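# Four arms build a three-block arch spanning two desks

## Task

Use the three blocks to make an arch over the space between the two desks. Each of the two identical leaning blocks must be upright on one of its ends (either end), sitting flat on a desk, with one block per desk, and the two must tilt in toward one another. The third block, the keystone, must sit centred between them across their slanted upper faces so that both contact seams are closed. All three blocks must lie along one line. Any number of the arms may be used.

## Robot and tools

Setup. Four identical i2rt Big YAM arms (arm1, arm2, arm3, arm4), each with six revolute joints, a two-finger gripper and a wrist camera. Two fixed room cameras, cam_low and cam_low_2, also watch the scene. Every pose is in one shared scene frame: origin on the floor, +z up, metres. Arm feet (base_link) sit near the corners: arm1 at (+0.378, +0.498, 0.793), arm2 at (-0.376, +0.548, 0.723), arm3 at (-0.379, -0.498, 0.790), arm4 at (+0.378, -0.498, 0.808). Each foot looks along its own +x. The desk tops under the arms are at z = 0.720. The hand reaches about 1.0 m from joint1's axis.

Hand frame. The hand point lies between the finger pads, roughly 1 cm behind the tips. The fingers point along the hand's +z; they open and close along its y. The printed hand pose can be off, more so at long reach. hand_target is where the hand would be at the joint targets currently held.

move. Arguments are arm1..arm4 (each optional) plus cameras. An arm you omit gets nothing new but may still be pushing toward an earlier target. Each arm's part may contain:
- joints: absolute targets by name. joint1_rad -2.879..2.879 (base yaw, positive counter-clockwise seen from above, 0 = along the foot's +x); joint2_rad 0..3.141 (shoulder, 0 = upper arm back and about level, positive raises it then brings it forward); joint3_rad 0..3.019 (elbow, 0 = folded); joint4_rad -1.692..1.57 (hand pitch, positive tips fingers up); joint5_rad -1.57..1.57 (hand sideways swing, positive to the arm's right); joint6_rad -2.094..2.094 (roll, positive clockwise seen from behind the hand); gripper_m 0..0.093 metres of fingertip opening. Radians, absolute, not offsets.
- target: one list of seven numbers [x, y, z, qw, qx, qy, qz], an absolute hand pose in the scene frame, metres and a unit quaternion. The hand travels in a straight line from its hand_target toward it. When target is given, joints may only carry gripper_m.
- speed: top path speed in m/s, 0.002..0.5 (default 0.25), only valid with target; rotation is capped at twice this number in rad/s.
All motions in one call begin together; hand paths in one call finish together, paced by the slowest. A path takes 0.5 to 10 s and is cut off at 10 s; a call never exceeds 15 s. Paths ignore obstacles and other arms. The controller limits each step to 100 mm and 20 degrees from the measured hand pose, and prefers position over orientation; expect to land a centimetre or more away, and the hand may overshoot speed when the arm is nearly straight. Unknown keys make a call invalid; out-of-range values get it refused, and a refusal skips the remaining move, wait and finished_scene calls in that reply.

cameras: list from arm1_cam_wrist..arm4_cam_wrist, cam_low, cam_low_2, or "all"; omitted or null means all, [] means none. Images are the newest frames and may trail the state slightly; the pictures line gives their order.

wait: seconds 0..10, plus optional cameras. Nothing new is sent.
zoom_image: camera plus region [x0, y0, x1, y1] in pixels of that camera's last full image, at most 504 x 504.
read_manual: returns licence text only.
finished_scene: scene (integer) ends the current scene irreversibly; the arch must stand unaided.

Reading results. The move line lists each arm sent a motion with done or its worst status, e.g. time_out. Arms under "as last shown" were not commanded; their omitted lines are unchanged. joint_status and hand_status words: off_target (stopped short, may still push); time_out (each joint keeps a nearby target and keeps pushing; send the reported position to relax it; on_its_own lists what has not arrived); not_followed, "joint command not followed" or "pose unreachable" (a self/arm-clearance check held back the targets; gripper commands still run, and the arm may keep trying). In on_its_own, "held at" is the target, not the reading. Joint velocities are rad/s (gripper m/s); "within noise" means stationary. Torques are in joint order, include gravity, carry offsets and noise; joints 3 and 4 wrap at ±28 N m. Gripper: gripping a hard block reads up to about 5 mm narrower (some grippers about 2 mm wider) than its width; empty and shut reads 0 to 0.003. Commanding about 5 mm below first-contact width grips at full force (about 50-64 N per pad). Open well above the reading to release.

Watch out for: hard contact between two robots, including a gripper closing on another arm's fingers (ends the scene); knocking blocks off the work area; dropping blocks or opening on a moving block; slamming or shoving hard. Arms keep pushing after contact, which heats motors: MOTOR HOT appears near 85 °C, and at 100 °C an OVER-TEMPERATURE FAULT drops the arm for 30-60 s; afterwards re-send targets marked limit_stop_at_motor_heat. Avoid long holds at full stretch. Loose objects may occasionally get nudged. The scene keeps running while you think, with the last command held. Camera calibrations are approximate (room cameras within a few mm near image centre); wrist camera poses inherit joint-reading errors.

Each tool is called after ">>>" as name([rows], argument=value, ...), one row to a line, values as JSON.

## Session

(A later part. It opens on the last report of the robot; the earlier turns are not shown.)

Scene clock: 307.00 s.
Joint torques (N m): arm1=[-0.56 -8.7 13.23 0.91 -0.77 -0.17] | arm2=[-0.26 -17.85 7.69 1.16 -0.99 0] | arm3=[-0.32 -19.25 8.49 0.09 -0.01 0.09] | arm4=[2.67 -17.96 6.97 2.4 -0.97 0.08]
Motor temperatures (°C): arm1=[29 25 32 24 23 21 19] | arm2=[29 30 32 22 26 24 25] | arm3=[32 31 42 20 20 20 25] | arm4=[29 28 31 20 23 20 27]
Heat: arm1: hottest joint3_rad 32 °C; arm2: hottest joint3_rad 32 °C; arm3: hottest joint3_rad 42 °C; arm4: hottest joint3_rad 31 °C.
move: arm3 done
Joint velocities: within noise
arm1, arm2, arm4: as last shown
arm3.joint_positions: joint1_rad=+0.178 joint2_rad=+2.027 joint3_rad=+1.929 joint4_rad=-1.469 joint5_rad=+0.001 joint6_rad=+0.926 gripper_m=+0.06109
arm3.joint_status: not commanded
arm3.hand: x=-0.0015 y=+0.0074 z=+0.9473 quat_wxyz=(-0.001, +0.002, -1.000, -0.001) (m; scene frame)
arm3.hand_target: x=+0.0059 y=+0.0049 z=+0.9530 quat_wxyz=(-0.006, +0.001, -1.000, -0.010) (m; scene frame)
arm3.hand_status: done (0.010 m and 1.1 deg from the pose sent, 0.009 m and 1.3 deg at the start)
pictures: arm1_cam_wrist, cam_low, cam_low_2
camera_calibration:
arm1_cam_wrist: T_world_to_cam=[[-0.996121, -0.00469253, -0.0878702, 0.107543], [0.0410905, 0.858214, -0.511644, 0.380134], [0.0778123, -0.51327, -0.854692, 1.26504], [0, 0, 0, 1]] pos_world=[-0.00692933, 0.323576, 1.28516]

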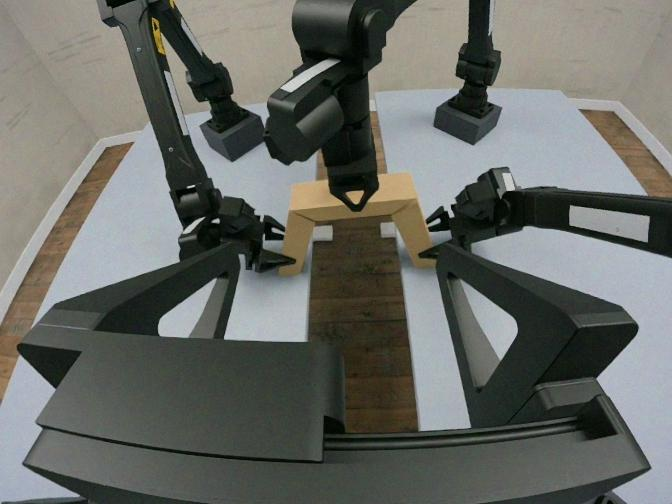

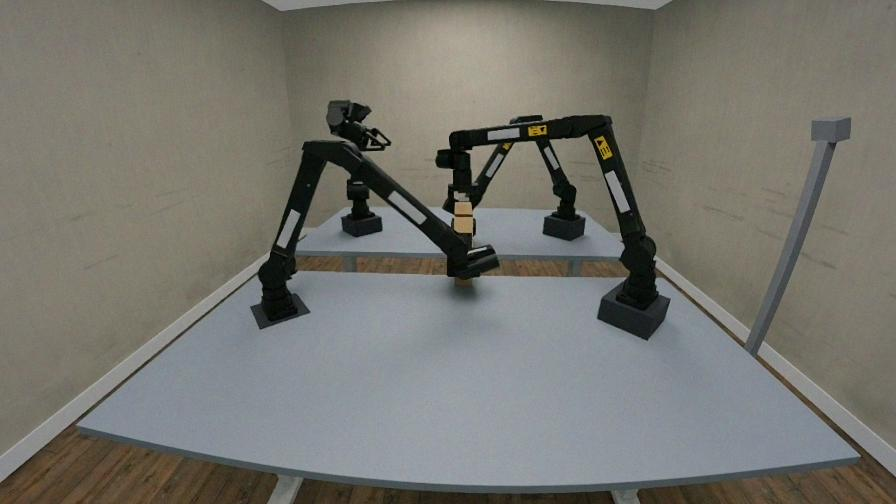

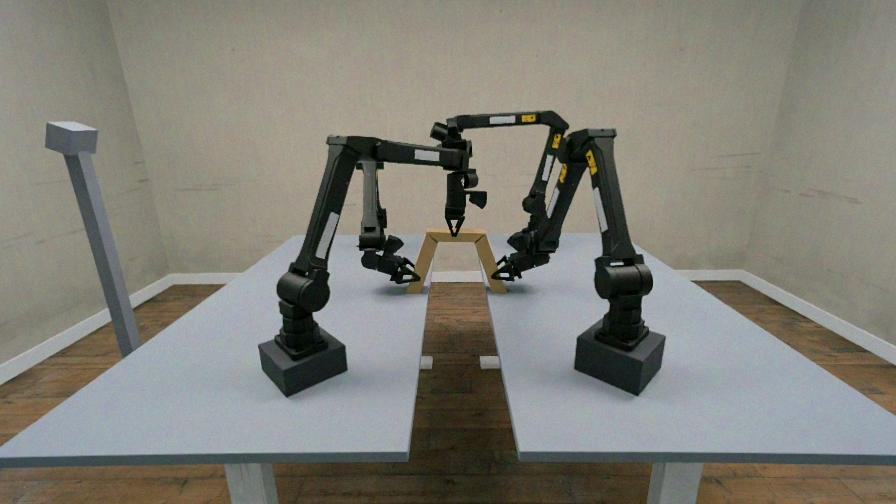

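>>> move(arm3={"target": [0.006, 0.0050, 0.947, 0.006, -0.001, 1.0, 0.010], "speed": 0.02}, cameras=["arm1_cam_wrist", "cam_low_2"])

>>> zoom_image(camera="cam_low_2", region=[418, 205, 488, 255])

>>> zoom_image(camera="arm1_cam_wrist", region=[230, 110, 480, 290])

Scene clock: 309.50 s.
Joint torques (N m): arm1=[-0.62 -8.7 13.23 0.94 -0.78 -0.17] | arm2=[-0.44 -18.02 7.77 1.1 -1.01 0.01] | arm3=[-0.15 -18.9 8.38 0.08 -0.02 0.07] | arm4=[2.55 -17.96 6.94 2.36 -0.97 0.07]
Motor temperatures (°C): arm1=[29 25 32 24 23 21 19] | arm2=[29 30 32 22 26 24 25] | arm3=[32 31 42 20 20 20 25] | arm4=[29 28 31 20 23 20 27]
Heat: arm1: hottest joint3_rad 32 °C; arm2: hottest joint3_rad 32 °C; arm3: hottest joint3_rad 42 °C; arm4: hottest joint3_rad 31 °C.
move: arm3 done
Joint velocities: within noise
arm1, arm2, arm4: as last shown
arm3.joint_positions: joint1_rad=+0.178 joint2_rad=+2.028 joint3_rad=+1.916 joint4_rad=-1.455 joint5_rad=+0.001 joint6_rad=+0.926 gripper_m=+0.06109
arm3.joint_status: not commanded
arm3.hand: x=-0.0017 y=+0.0073 z=+0.9418 quat_wxyz=(-0.001, +0.002, -1.000, -0.001) (m; scene frame)
arm3.hand_target: x=+0.0058 y=+0.0048 z=+0.9470 quat_wxyz=(-0.006, +0.001, -1.000, -0.010) (m; scene frame)
arm3.hand_status: done (0.010 m and 1.1 deg from the pose sent, 0.008 m and 1.1 deg at the start)
pictures: arm1_cam_wrist, cam_low_2
camera_calibration:
arm1_cam_wrist: T_world_to_cam=[[-0.996121, -0.00469253, -0.0878702, 0.107543], [0.0410905, 0.858214, -0.511644, 0.380134], [0.0778123, -0.51327, -0.854692, 1.26504], [0, 0, 0, 1]] pos_world=[-0.00692933, 0.323576, 1.28516]

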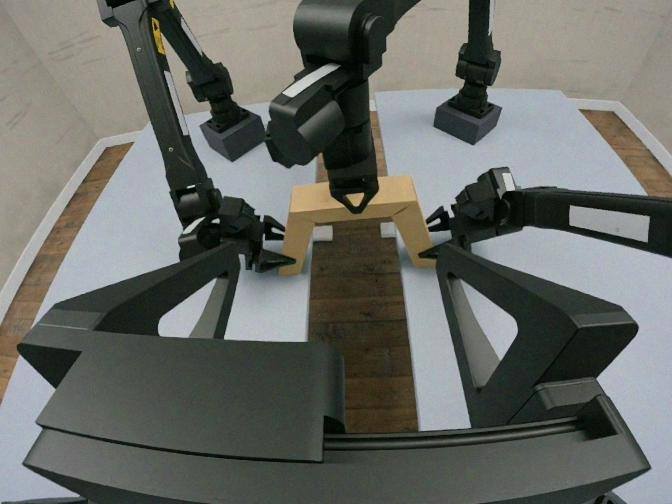

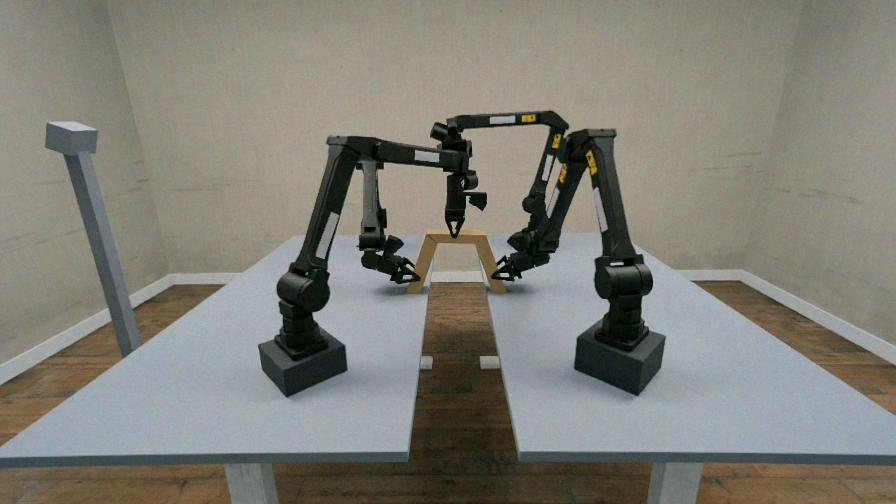

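Scaled by 7.200 from the camera's 896x504 image, which has a finer 1280x720 frame.

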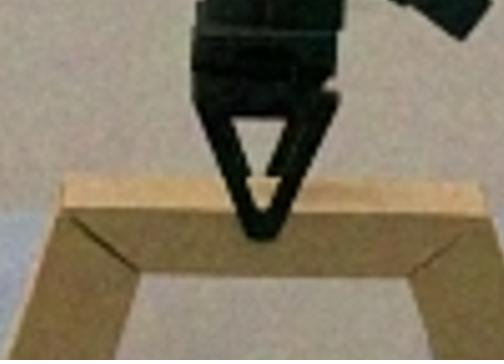

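Scaled by 2.016 from the camera's 672x504 image, which has a finer 960x720 frame.

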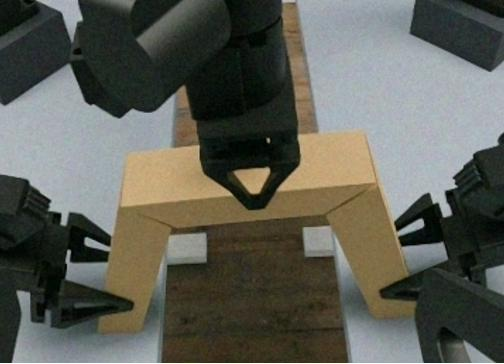

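>>> move(arm3={"joints": {"gripper_m": 0.085}}, cameras=["arm1_cam_wrist", "cam_low", "cam_low_2"])

>>> zoom_image(camera="cam_low_2", region=[418, 205, 488, 255])

>>> zoom_image(camera="arm1_cam_wrist", region=[230, 110, 480, 290])

Scene clock: 311.83 s.
Joint torques (N m): arm1=[-0.62 -8.64 13.23 0.98 -0.78 -0.18] | arm2=[-0.38 -17.9 7.73 1.09 -1 0.01] | arm3=[-0.09 -19.37 8.35 -0.09 -0.02 0.11] | arm4=[2.61 -17.9 6.94 2.37 -0.97 0.07]
Motor temperatures (°C): arm1=[29 25 32 24 23 21 19] | arm2=[29 30 31 22 26 24 25] | arm3=[32 31 41 20 20 20 25] | arm4=[29 28 31 20 23 20 27]
Heat: arm1: hottest joint3_rad 32 °C; arm2: hottest joint3_rad 31 °C; arm3: hottest joint3_rad 41 °C; arm4: hottest joint3_rad 31 °C.
move: arm3 done
Joint velocities: within noise
arm1, arm2: as last shown
arm2.hand_target: x=-0.1381 y=-0.0059 z=+0.7861 quat_wxyz=(-0.584, +0.009, -0.812, +0.003) (m; scene frame)
arm3.joint_positions: joint1_rad=+0.178 joint2_rad=+2.028 joint3_rad=+1.916 joint4_rad=-1.455 joint5_rad=+0.001 joint6_rad=+0.926 gripper_m=+0.08484
arm3.joint_status: all done
arm3.hand: x=-0.0017 y=+0.0073 z=+0.9418 quat_wxyz=(-0.001, +0.002, -1.000, -0.001) (m; scene frame)
arm3.hand_target: x=+0.0058 y=+0.0048 z=+0.9470 quat_wxyz=(-0.006, +0.001, -1.000, -0.010) (m; scene frame)
arm3.hand_status: not commanded
arm4.joint_positions: joint1_rad=-0.620 joint2_rad=+2.088 joint3_rad=+1.063 joint4_rad=-0.033 joint5_rad=-1.181 joint6_rad=-1.019 gripper_m=+0.05863
arm4.joint_status: not commanded
arm4.hand: x=+0.1169 y=-0.0046 z=+0.7860 quat_wxyz=(+0.001, +0.816, -0.002, -0.578) (m; scene frame)
arm4.hand_target: x=+0.1091 y=+0.0042 z=+0.7951 quat_wxyz=(-0.012, +0.811, +0.014, -0.585) (m; scene frame)
arm4.hand_status: not commanded
pictures: arm1_cam_wrist, cam_low, cam_low_2
camera_calibration:
arm1_cam_wrist: T_world_to_cam=[[-0.996121, -0.00469253, -0.0878702, 0.107543], [0.0410905, 0.858214, -0.511644, 0.380134], [0.0778123, -0.51327, -0.854692, 1.26504], [0, 0, 0, 1]] pos_world=[-0.00692933, 0.323576, 1.28516]

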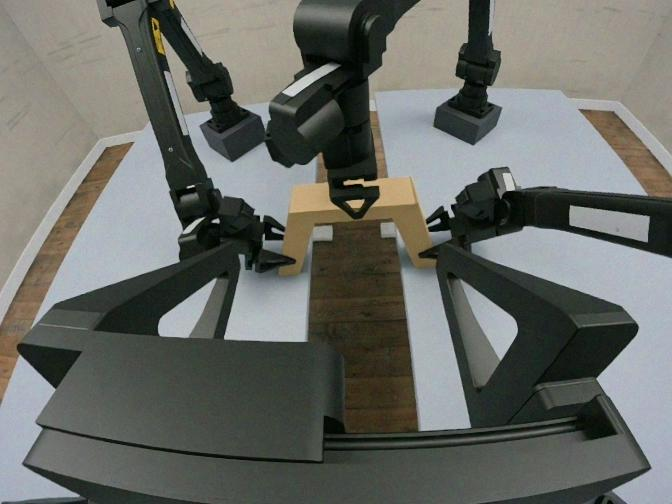

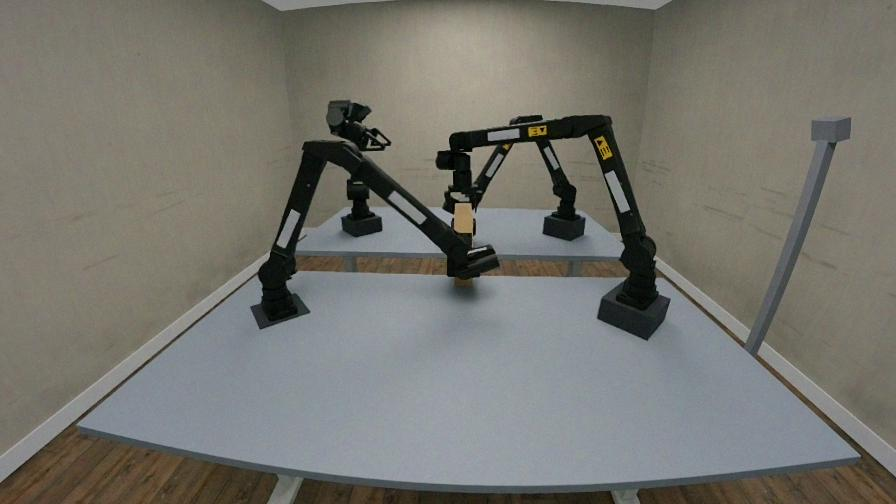

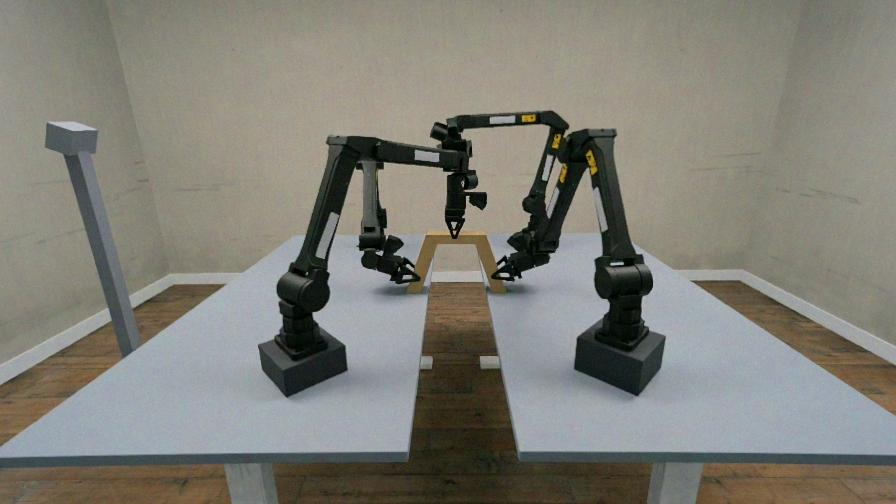

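Scaled by 7.200 from the camera's 896x504 image, which has a finer 1280x720 frame.

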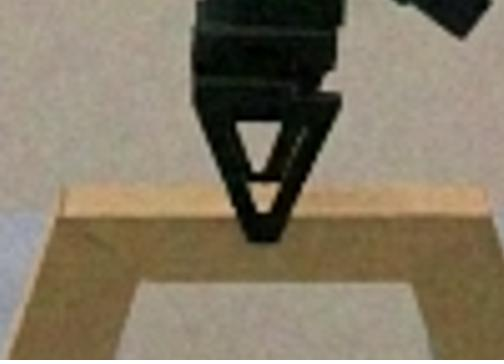

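Scaled by 2.016 from the camera's 672x504 image, which has a finer 960x720 frame.

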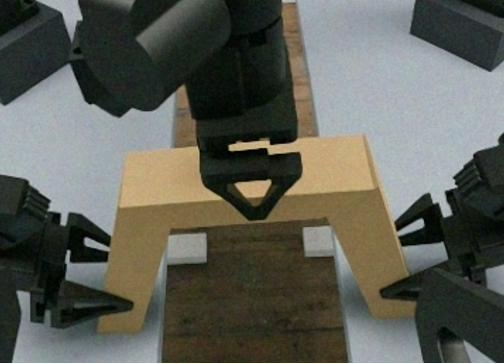

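>>> move(arm3={"joints": {"joint2_rad": 1.88}}, cameras=["arm1_cam_wrist", "cam_low", "cam_low_2"])

>>> zoom_image(camera="cam_low_2", region=[418, 205, 488, 255])

>>> zoom_image(camera="arm1_cam_wrist", region=[230, 110, 480, 290])

Scene clock: 317.33 s.
Joint torques (N m): arm1=[-0.5 -8.76 13.23 0.96 -0.78 -0.17] | arm2=[-0.56 -17.9 7.72 1.02 -1.01 0] | arm3=[-0.26 -16.97 8.69 0.32 -0.03 0.08] | arm4=[2.61 -17.9 6.94 2.4 -0.97 0.07]
Motor temperatures (°C): arm1=[29 25 33 24 23 20 19] | arm2=[29 30 31 22 26 24 25] | arm3=[32 30 41 20 20 20 24] | arm4=[29 28 31 20 23 20 27]
Heat: arm1: hottest joint3_rad 33 °C; arm2: hottest joint3_rad 31 °C; arm3: hottest joint3_rad 41 °C; arm4: hottest joint3_rad 31 °C.
move: arm3 done
Joint velocities: within noise
arm1, arm2, arm4: as last shown
arm3.joint_positions: joint1_rad=+0.178 joint2_rad=+1.874 joint3_rad=+1.916 joint4_rad=-1.455 joint5_rad=+0.001 joint6_rad=+0.932 gripper_m=+0.08493
arm3.joint_status: all done
arm3.hand: x=-0.0078 y=-0.0011 z=+1.0350 quat_wxyz=(-0.047, -0.001, -0.997, -0.063) (m; scene frame)
arm3.hand_target: x=+0.0000 y=-0.0029 z=+1.0320 quat_wxyz=(-0.048, -0.002, -0.997, -0.065) (m; scene frame)
arm3.hand_status: not commanded
pictures: arm1_cam_wrist, cam_low, cam_low_2
camera_calibration:
arm1_cam_wrist: T_world_to_cam=[[-0.996121, -0.00469253, -0.0878702, 0.107543], [0.0410905, 0.858214, -0.511644, 0.380134], [0.0778123, -0.51327, -0.854692, 1.26504], [0, 0, 0, 1]] pos_world=[-0.00692933, 0.323576, 1.28516]

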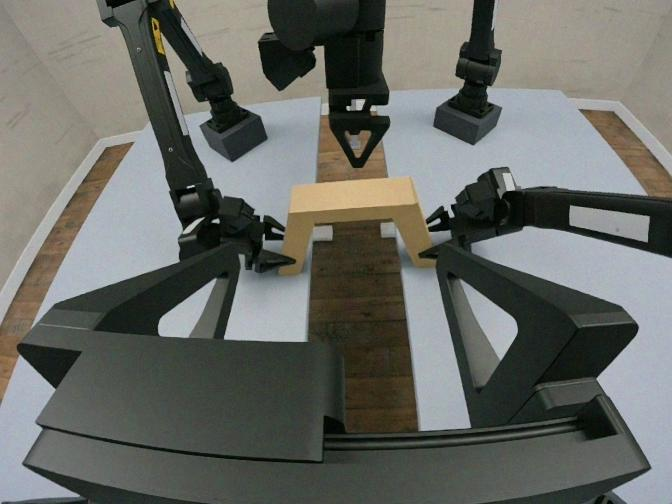

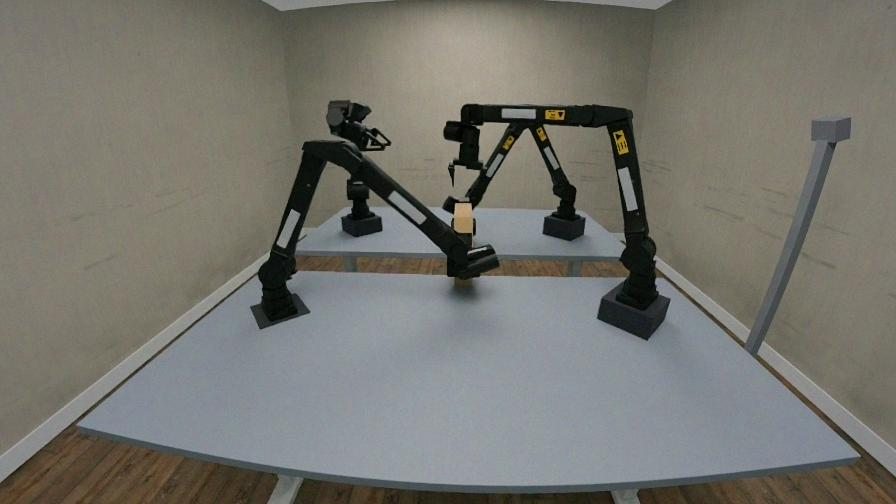

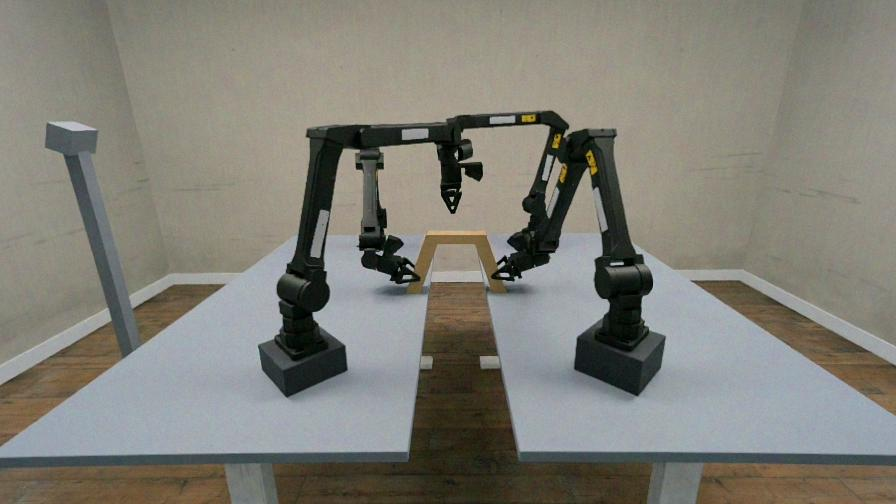

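Scaled by 7.200 from the camera's 896x504 image, which has a finer 1280x720 frame.

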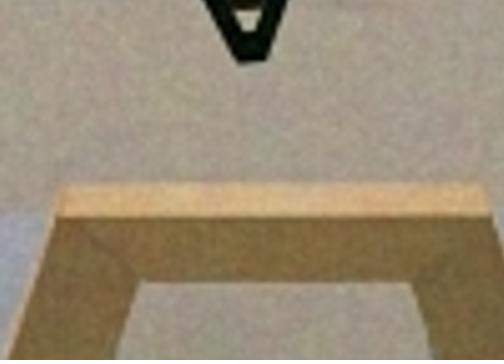

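Scaled by 2.016 from the camera's 672x504 image, which has a finer 960x720 frame.

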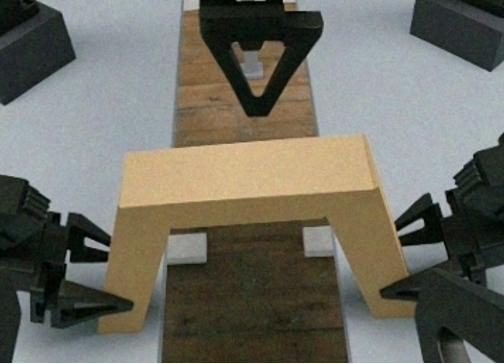

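>>> move(arm2={"joints": {"gripper_m": 0.0595}}, arm4={"joints": {"gripper_m": 0.0585}}, cameras=["cam_low_2"])

>>> move(arm2={"joints": {"gripper_m": 0.062}}, arm4={"joints": {"gripper_m": 0.061}}, cameras=["cam_low_2"])

>>> zoom_image(camera="cam_low_2", region=[395, 215, 520, 305])

Scene clock: 319.00 s.
Joint torques (N m): arm1=[-0.73 -8.76 13.23 0.94 -0.76 -0.18] | arm2=[-0.5 -17.85 7.75 1.06 -1 0.03] | arm3=[-0.03 -16.21 8.68 0.29 -0.02 0.06] | arm4=[2.67 -17.9 6.93 2.4 -0.97 0.07]
Motor temperatures (°C): arm1=[29 25 33 24 23 20 19] | arm2=[29 30 31 22 26 24 25] | arm3=[32 30 40 20 20 20 24] | arm4=[29 28 31 20 23 20 27]
Heat: arm1: hottest joint3_rad 33 °C; arm2: hottest joint3_rad 31 °C; arm3: hottest joint3_rad 40 °C; arm4: hottest joint3_rad 31 °C.
move: arm2 done; arm4 done
Joint velocities: within noise
arm1, arm3: as last shown
arm2.joint_positions: joint1_rad=-0.628 joint2_rad=+2.026 joint3_rad=+1.288 joint4_rad=-0.481 joint5_rad=-1.224 joint6_rad=-1.197 gripper_m=+0.05969
arm2.joint_status: all done
arm2.hand: x=-0.1451 y=-0.0057 z=+0.7788 quat_wxyz=(-0.579, -0.002, -0.815, -0.001) (m; scene frame)
arm2.hand_target: x=-0.1381 y=-0.0059 z=+0.7861 quat_wxyz=(-0.584, +0.009, -0.812, +0.003) (m; scene frame)
arm2.hand_status: not commanded
arm4.joint_positions: joint1_rad=-0.620 joint2_rad=+2.088 joint3_rad=+1.063 joint4_rad=-0.033 joint5_rad=-1.181 joint6_rad=-1.019 gripper_m=+0.05863
arm4.joint_status: all done
arm4.hand: x=+0.1169 y=-0.0046 z=+0.7860 quat_wxyz=(+0.001, +0.816, -0.002, -0.578) (m; scene frame)
arm4.hand_target: x=+0.1091 y=+0.0042 z=+0.7951 quat_wxyz=(-0.012, +0.811, +0.014, -0.585) (m; scene frame)
arm4.hand_status: not commanded
pictures: cam_low_2

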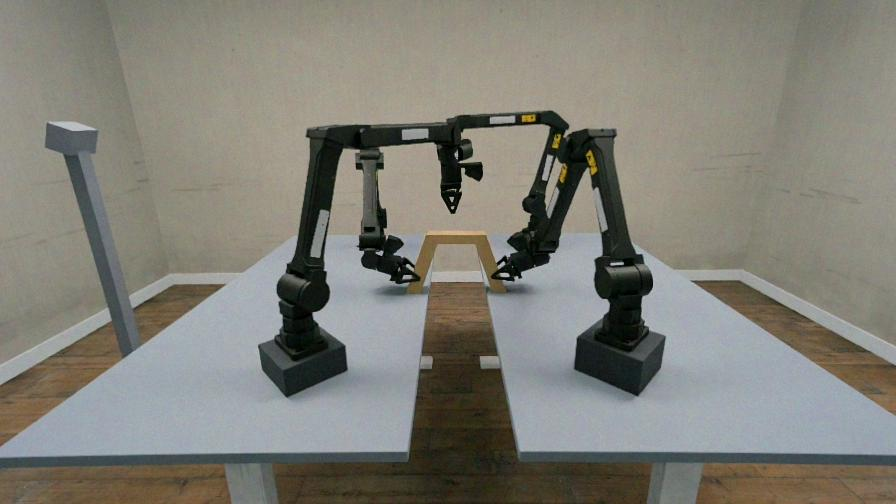

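Scene clock: 319.57 s.
Joint torques (N m): arm1=[-0.5 -8.7 13.22 0.98 -0.77 -0.17] | arm2=[-0.38 -17.85 7.71 0.92 -0.78 0.02] | arm3=[-0.21 -16.56 8.68 0.32 0.02 0.08] | arm4=[2.55 -17.96 6.95 2.1 -0.78 0.08]
Motor temperatures (°C): arm1=[29 25 33 24 23 20 19] | arm2=[29 30 31 22 26 24 25] | arm3=[32 30 40 20 20 20 24] | arm4=[29 28 31 20 23 20 27]
Heat: arm1: hottest joint3_rad 33 °C; arm2: hottest joint3_rad 31 °C; arm3: hottest joint3_rad 40 °C; arm4: hottest joint3_rad 31 °C.
move: arm2 done; arm4 done
Joint velocities: within noise
arm1.joint_positions: joint1_rad=-0.572 joint2_rad=+1.266 joint3_rad=+1.281 joint4_rad=-1.140 joint5_rad=-1.160 joint6_rad=-1.040 gripper_m=+0.09398
arm1.joint_status: not commanded
arm1.hand: x=-0.0001 y=+0.2609 z=+1.1809 quat_wxyz=(-0.415, -0.594, -0.572, +0.385) (m; scene frame)
arm1.hand_target: x=-0.0022 y=+0.2633 z=+1.1951 quat_wxyz=(-0.405, -0.582, -0.579, +0.404) (m; scene frame)
arm1.hand_status: not commanded
arm2.joint_positions: joint1_rad=-0.628 joint2_rad=+2.025 joint3_rad=+1.288 joint4_rad=-0.475 joint5_rad=-1.230 joint6_rad=-1.200 gripper_m=+0.06191
arm2.joint_status: all done
arm2.hand: x=-0.1447 y=-0.0061 z=+0.7804 quat_wxyz=(-0.581, +0.002, -0.814, +0.002) (m; scene frame)
arm2.hand_target: x=-0.1381 y=-0.0061 z=+0.7863 quat_wxyz=(-0.584, +0.011, -0.812, +0.005) (m; scene frame)
arm2.hand_status: not commanded
arm3: as last shown
arm4.joint_positions: joint1_rad=-0.619 joint2_rad=+2.088 joint3_rad=+1.063 joint4_rad=-0.027 joint5_rad=-1.185 joint6_rad=-1.021 gripper_m=+0.06090
arm4.joint_status: all done
arm4.hand: x=+0.1161 y=-0.0045 z=+0.7871 quat_wxyz=(-0.001, +0.814, +0.001, -0.580) (m; scene frame)
arm4.hand_target: x=+0.1090 y=+0.0041 z=+0.7951 quat_wxyz=(-0.012, +0.811, +0.015, -0.585) (m; scene frame)
arm4.hand_status: not commanded
pictures: cam_low_2

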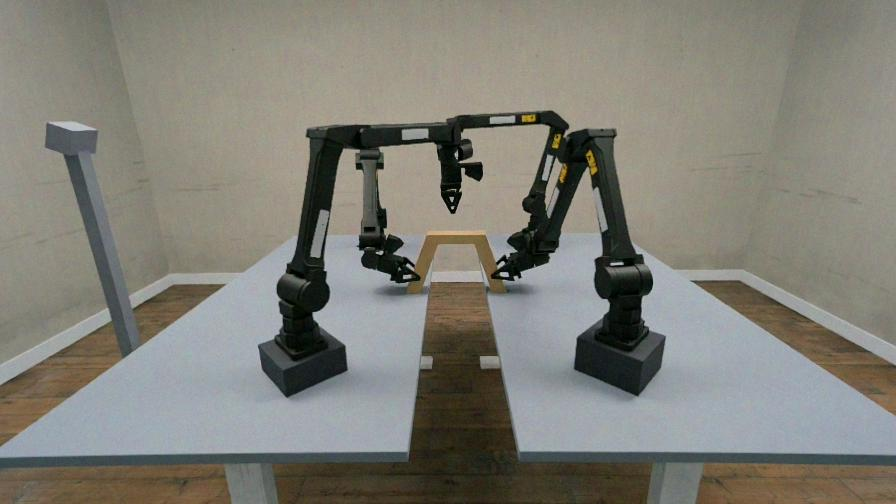

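Scaled by 4.032 from the camera's 896x504 image, which has a finer 1280x720 frame.

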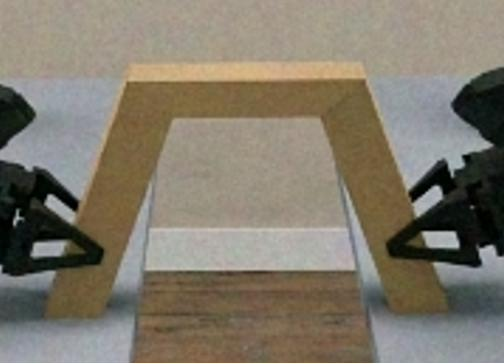

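>>> move(arm2={"joints": {"gripper_m": 0.066}}, arm4={"joints": {"gripper_m": 0.066}}, cameras=["cam_low_2"])

>>> move(arm2={"joints": {"gripper_m": 0.085}}, arm4={"joints": {"gripper_m": 0.085}}, cameras=["cam_low_2", "arm1_cam_wrist", "cam_low"])

>>> zoom_image(camera="cam_low_2", region=[395, 215, 520, 305])

>>> zoom_image(camera="arm1_cam_wrist", region=[230, 110, 480, 290])

Scene clock: 321.10 s.
Joint torques (N m): arm1=[-0.67 -8.7 13.23 0.92 -0.77 -0.17] | arm2=[-0.38 -17.67 7.69 0.9 -0.78 0.01] | arm3=[-0.03 -16.56 8.7 0.39 -0.01 0.11] | arm4=[2.55 -17.9 6.94 2.03 -0.78 0.07]
Motor temperatures (°C): arm1=[29 25 33 24 23 20 19] | arm2=[29 30 31 22 26 24 25] | arm3=[32 30 40 20 20 20 24] | arm4=[29 28 31 20 23 20 27]
Heat: arm1: hottest joint3_rad 33 °C; arm2: hottest joint3_rad 31 °C; arm3: hottest joint3_rad 40 °C; arm4: hottest joint3_rad 31 °C.
move: arm2 done; arm4 done
Joint velocities: within noise
arm1, arm3: as last shown
arm2.joint_positions: joint1_rad=-0.628 joint2_rad=+2.025 joint3_rad=+1.288 joint4_rad=-0.475 joint5_rad=-1.230 joint6_rad=-1.200 gripper_m=+0.06585
arm2.joint_status: all done
arm2.hand: x=-0.1447 y=-0.0061 z=+0.7804 quat_wxyz=(-0.581, +0.002, -0.814, +0.002) (m; scene frame)
arm2.hand_target: x=-0.1381 y=-0.0061 z=+0.7863 quat_wxyz=(-0.584, +0.011, -0.812, +0.005) (m; scene frame)
arm2.hand_status: not commanded
arm4.joint_positions: joint1_rad=-0.619 joint2_rad=+2.088 joint3_rad=+1.063 joint4_rad=-0.024 joint5_rad=-1.185 joint6_rad=-1.021 gripper_m=+0.06583
arm4.joint_status: all done
arm4.hand: x=+0.1161 y=-0.0041 z=+0.7873 quat_wxyz=(-0.002, +0.814, +0.002, -0.580) (m; scene frame)
arm4.hand_target: x=+0.1090 y=+0.0042 z=+0.7952 quat_wxyz=(-0.013, +0.811, +0.015, -0.585) (m; scene frame)
arm4.hand_status: not commanded
pictures: cam_low_2

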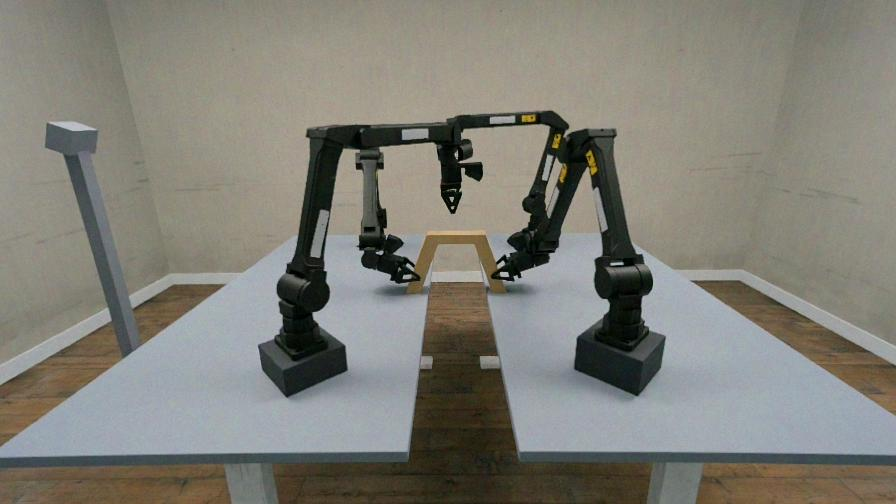

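Scene clock: 321.67 s.
Joint torques (N m): arm1=[-0.73 -8.64 13.24 0.94 -0.78 -0.17] | arm2=[-0.32 -17.96 7.75 0.84 -0.81 0.02] | arm3=[0.15 -16.5 8.81 0.29 -0.01 0.07] | arm4=[2.61 -17.9 6.95 2.02 -0.78 0.07]
Motor temperatures (°C): arm1=[29 25 33 24 23 20 19] | arm2=[29 30 31 22 26 24 24] | arm3=[32 30 40 20 20 20 24] | arm4=[29 28 31 20 23 20 27]
Heat: arm1: hottest joint3_rad 33 °C; arm2: hottest joint3_rad 31 °C; arm3: hottest joint3_rad 40 °C; arm4: hottest joint3_rad 31 °C.
move: arm2 done; arm4 done
Joint velocities: within noise
arm1, arm3: as last shown
arm2.joint_positions: joint1_rad=-0.628 joint2_rad=+2.025 joint3_rad=+1.288 joint4_rad=-0.475 joint5_rad=-1.230 joint6_rad=-1.200 gripper_m=+0.08481
arm2.joint_status: all done
arm2.hand: x=-0.1447 y=-0.0061 z=+0.7804 quat_wxyz=(-0.581, +0.002, -0.814, +0.002) (m; scene frame)
arm2.hand_target: x=-0.1381 y=-0.0061 z=+0.7863 quat_wxyz=(-0.584, +0.011, -0.812, +0.005) (m; scene frame)
arm2.hand_status: not commanded
arm4.joint_positions: joint1_rad=-0.619 joint2_rad=+2.088 joint3_rad=+1.063 joint4_rad=-0.024 joint5_rad=-1.185 joint6_rad=-1.021 gripper_m=+0.08480
arm4.joint_status: all done
arm4.hand: x=+0.1161 y=-0.0041 z=+0.7873 quat_wxyz=(-0.002, +0.814, +0.002, -0.580) (m; scene frame)
arm4.hand_target: x=+0.1090 y=+0.0042 z=+0.7952 quat_wxyz=(-0.012, +0.811, +0.015, -0.585) (m; scene frame)
arm4.hand_status: not commanded
pictures: arm1_cam_wrist, cam_low, cam_low_2
camera_calibration:
arm1_cam_wrist: T_world_to_cam=[[-0.996121, -0.00469253, -0.0878702, 0.107543], [0.0410905, 0.858214, -0.511644, 0.380134], [0.0778123, -0.51327, -0.854692, 1.26504], [0, 0, 0, 1]] pos_world=[-0.00692933, 0.323576, 1.28516]

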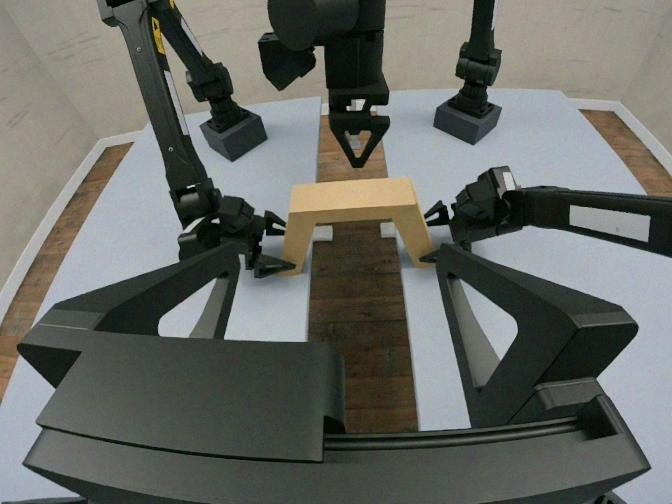

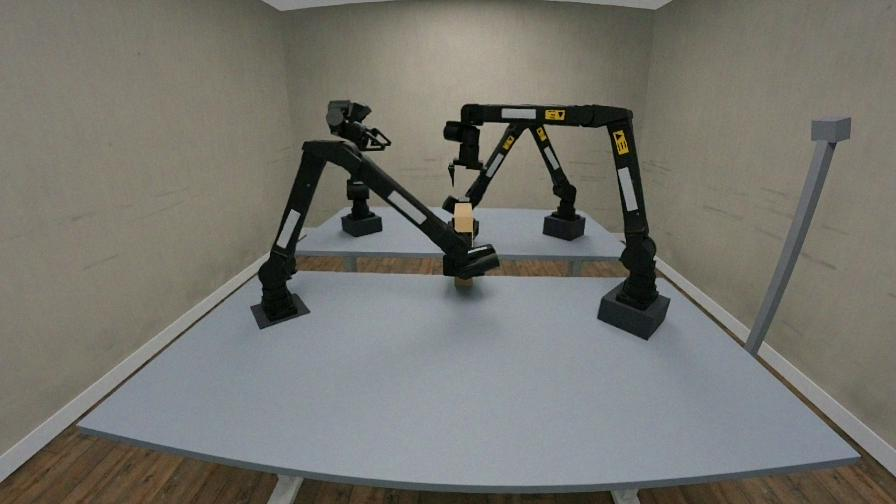

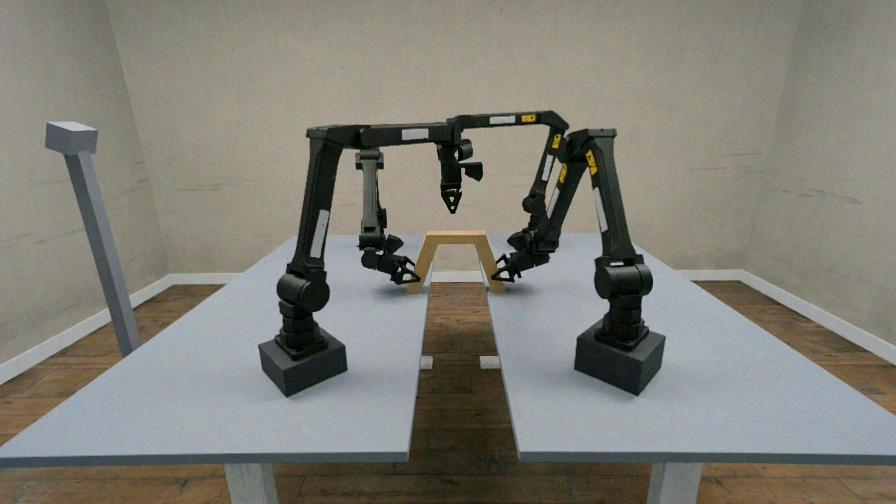

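Scaled by 4.032 from the camera's 896x504 image, which has a finer 1280x720 frame.

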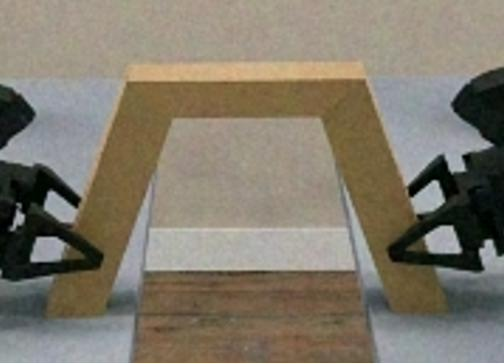

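Scaled by 2.016 from the camera's 672x504 image, which has a finer 960x720 frame.

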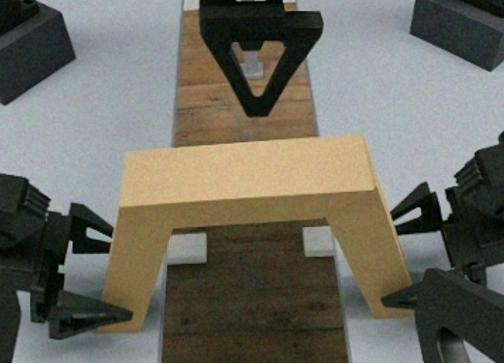

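>>> move(arm2={"joints": {"gripper_m": 0.093}}, arm4={"joints": {"gripper_m": 0.093}}, cameras=[])

>>> move(arm2={"joints": {"joint1_rad": -0.658, "joint4_rad": -0.505}}, arm4={"joints": {"joint1_rad": -0.652, "joint4_rad": -0.065}}, cameras=["arm1_cam_wrist", "cam_low_2"])

>>> zoom_image(camera="arm1_cam_wrist", region=[230, 110, 480, 290])

Scene clock: 332.43 s.
Joint torques (N m): arm1=[-0.56 -8.76 13.23 0.96 -0.78 -0.17] | arm2=[-0.38 -17.85 7.64 0.91 -0.8 0] | arm3=[-0.44 -16.62 8.73 0.42 -0.03 0.07] | arm4=[2.61 -17.9 6.97 2.02 -0.78 0.08]
Motor temperatures (°C): arm1=[29 25 34 24 24 20 19] | arm2=[29 30 31 22 25 24 24] | arm3=[32 28 39 20 20 20 23] | arm4=[29 28 31 20 23 20 26]
Heat: arm1: hottest joint3_rad 34 °C; arm2: hottest joint3_rad 31 °C; arm3: hottest joint3_rad 39 °C; arm4: hottest joint3_rad 31 °C.
move: arm2 done; arm4 done
Joint velocities: within noise
arm1, arm3: as last shown
arm1.hand_target: x=-0.0022 y=+0.2633 z=+1.1950 quat_wxyz=(-0.405, -0.582, -0.579, +0.404) (m; scene frame)
arm2.joint_positions: joint1_rad=-0.628 joint2_rad=+2.025 joint3_rad=+1.288 joint4_rad=-0.475 joint5_rad=-1.230 joint6_rad=-1.200 gripper_m=+0.09279
arm2.joint_status: all done
arm2.hand: x=-0.1447 y=-0.0061 z=+0.7804 quat_wxyz=(-0.581, +0.002, -0.814, +0.002) (m; scene frame)
arm2.hand_target: x=-0.1381 y=-0.0061 z=+0.7863 quat_wxyz=(-0.584, +0.011, -0.812, +0.005) (m; scene frame)
arm2.hand_status: not commanded
arm4.joint_positions: joint1_rad=-0.619 joint2_rad=+2.088 joint3_rad=+1.063 joint4_rad=-0.024 joint5_rad=-1.185 joint6_rad=-1.021 gripper_m=+0.09278
arm4.joint_status: all done
arm4.hand: x=+0.1161 y=-0.0041 z=+0.7873 quat_wxyz=(-0.002, +0.814, +0.002, -0.580) (m; scene frame)
arm4.hand_target: x=+0.1090 y=+0.0042 z=+0.7952 quat_wxyz=(-0.012, +0.811, +0.015, -0.585) (m; scene frame)
arm4.hand_status: not commanded
pictures: none
No camera images: "cameras" was empty.

Scene clock: 333.37 s.
Joint torques (N m): arm1=[-0.67 -8.76 13.23 0.95 -0.77 -0.17] | arm2=[-1.73 -17.73 7.79 -0.02 -0.81 0.03] | arm3=[-0.26 -16.62 8.61 0.34 -0.01 0.1] | arm4=[1.55 -17.9 6.93 0.57 -0.8 0.07]
Motor temperatures (°C): arm1=[29 25 34 24 24 20 19] | arm2=[29 30 31 22 25 24 24] | arm3=[32 28 39 20 20 20 23] | arm4=[29 28 31 20 23 20 26]
Heat: arm1: hottest joint3_rad 34 °C; arm2: hottest joint3_rad 31 °C; arm3: hottest joint3_rad 39 °C; arm4: hottest joint3_rad 31 °C.
move: arm2 done; arm4 done
Joint velocities: within noise
arm1, arm3: as last shown
arm2.joint_positions: joint1_rad=-0.648 joint2_rad=+2.025 joint3_rad=+1.288 joint4_rad=-0.496 joint5_rad=-1.230 joint6_rad=-1.195 gripper_m=+0.09289
arm2.joint_status: all done
arm2.hand: x=-0.1560 y=-0.0079 z=+0.7796 quat_wxyz=(-0.580, -0.014, -0.814, -0.002) (m; scene frame)
arm2.hand_target: x=-0.1612 y=-0.0099 z=+0.7845 quat_wxyz=(-0.582, -0.020, -0.813, -0.002) (m; scene frame)
arm2.hand_status: not commanded
arm4.joint_positions: joint1_rad=-0.646 joint2_rad=+2.088 joint3_rad=+1.063 joint4_rad=-0.051 joint5_rad=-1.185 joint6_rad=-1.018 gripper_m=+0.09288
arm4.joint_status: all done
arm4.hand: x=+0.1299 y=-0.0006 z=+0.7854 quat_wxyz=(+0.002, +0.816, -0.018, -0.578) (m; scene frame)
arm4.hand_target: x=+0.1316 y=+0.0080 z=+0.7910 quat_wxyz=(+0.000, +0.814, -0.021, -0.580) (m; scene frame)
arm4.hand_status: not commanded
pictures: arm1_cam_wrist, cam_low_2
camera_calibration:
arm1_cam_wrist: T_world_to_cam=[[-0.996121, -0.00469253, -0.0878702, 0.107543], [0.0410905, 0.858214, -0.511644, 0.380134], [0.0778123, -0.51327, -0.854692, 1.26504], [0, 0, 0, 1]] pos_world=[-0.00692933, 0.323576, 1.28516]

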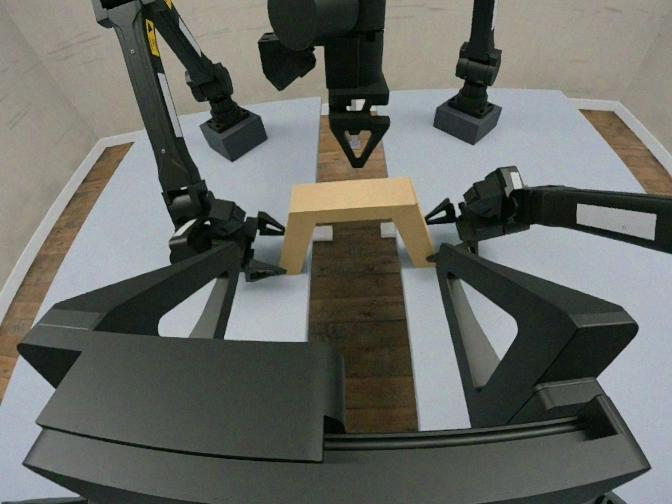

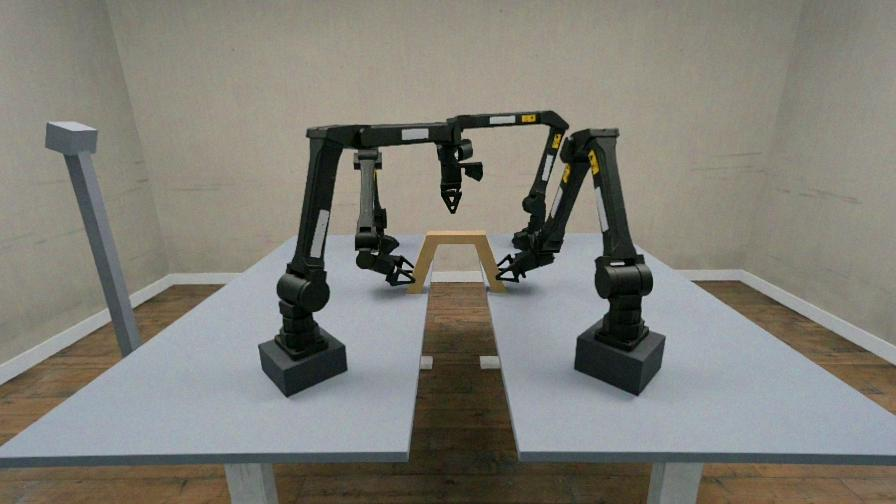

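Scaled by 2.016 from the camera's 672x504 image, which has a finer 960x720 frame.

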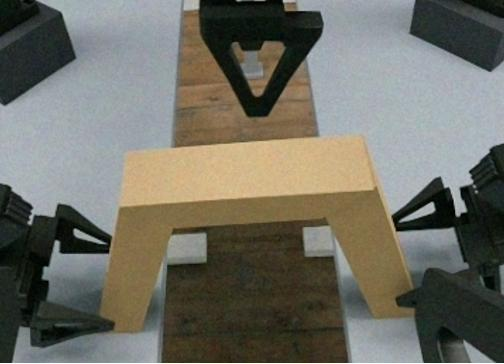

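>>> move(arm2={"joints": {"joint1_rad": -0.690, "joint4_rad": -0.555}}, arm4={"joints": {"joint1_rad": -0.688, "joint4_rad": -0.125}}, cameras=["arm1_cam_wrist"])

>>> zoom_image(camera="arm1_cam_wrist", region=[230, 110, 480, 290])

Scene clock: 335.17 s.
Joint torques (N m): arm1=[-0.56 -8.7 13.24 0.92 -0.78 -0.17] | arm2=[-1.67 -17.49 7.58 -0.05 -0.81 0.01] | arm3=[-0.79 -16.32 8.7 0.29 -0.01 0.07] | arm4=[1.32 -17.79 6.87 0.5 -0.82 0.06]
Motor temperatures (°C): arm1=[29 25 34 24 24 20 19] | arm2=[29 29 31 22 25 24 24] | arm3=[32 28 39 20 20 20 23] | arm4=[29 28 31 20 23 20 26]
Heat: arm1: hottest joint3_rad 34 °C; arm2: hottest joint3_rad 31 °C; arm3: hottest joint3_rad 39 °C; arm4: hottest joint3_rad 31 °C.
move: arm2 done; arm4 done
Joint velocities: within noise
arm1, arm3: as last shown
arm2.joint_positions: joint1_rad=-0.684 joint2_rad=+2.025 joint3_rad=+1.288 joint4_rad=-0.547 joint5_rad=-1.230 joint6_rad=-1.195 gripper_m=+0.09289
arm2.joint_status: all done
arm2.hand: x=-0.1765 y=-0.0091 z=+0.7778 quat_wxyz=(-0.578, -0.044, -0.815, -0.012) (m; scene frame)
arm2.hand_target: x=-0.1795 y=-0.0102 z=+0.7827 quat_wxyz=(-0.580, -0.048, -0.813, -0.013) (m; scene frame)
arm2.hand_status: not commanded
arm4.joint_positions: joint1_rad=-0.684 joint2_rad=+2.088 joint3_rad=+1.063 joint4_rad=-0.113 joint5_rad=-1.185 joint6_rad=-1.018 gripper_m=+0.09288
arm4.joint_status: all done
arm4.hand: x=+0.1503 y=+0.0010 z=+0.7816 quat_wxyz=(+0.016, +0.817, -0.051, -0.574) (m; scene frame)
arm4.hand_target: x=+0.1511 y=+0.0091 z=+0.7871 quat_wxyz=(+0.014, +0.816, -0.053, -0.575) (m; scene frame)
arm4.hand_status: not commanded
pictures: arm1_cam_wrist
camera_calibration:
arm1_cam_wrist: T_world_to_cam=[[-0.996121, -0.00469253, -0.0878702, 0.107543], [0.0410905, 0.858214, -0.511644, 0.380134], [0.0778123, -0.51327, -0.854692, 1.26504], [0, 0, 0, 1]] pos_world=[-0.00692933, 0.323576, 1.28516]

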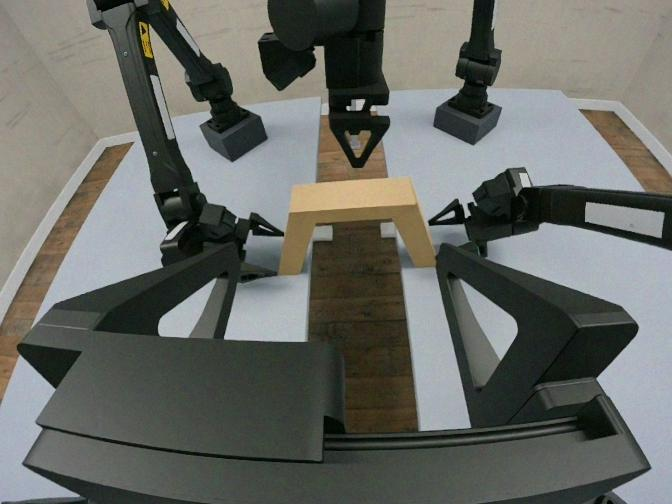

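Scaled by 2.016 from the camera's 672x504 image, which has a finer 960x720 frame.

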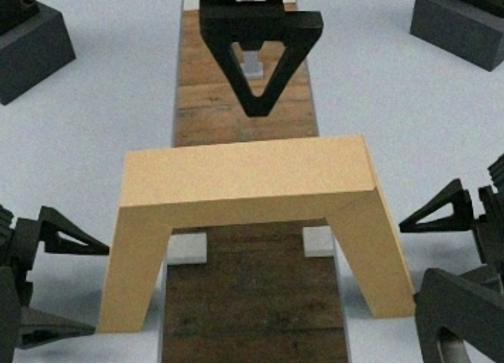

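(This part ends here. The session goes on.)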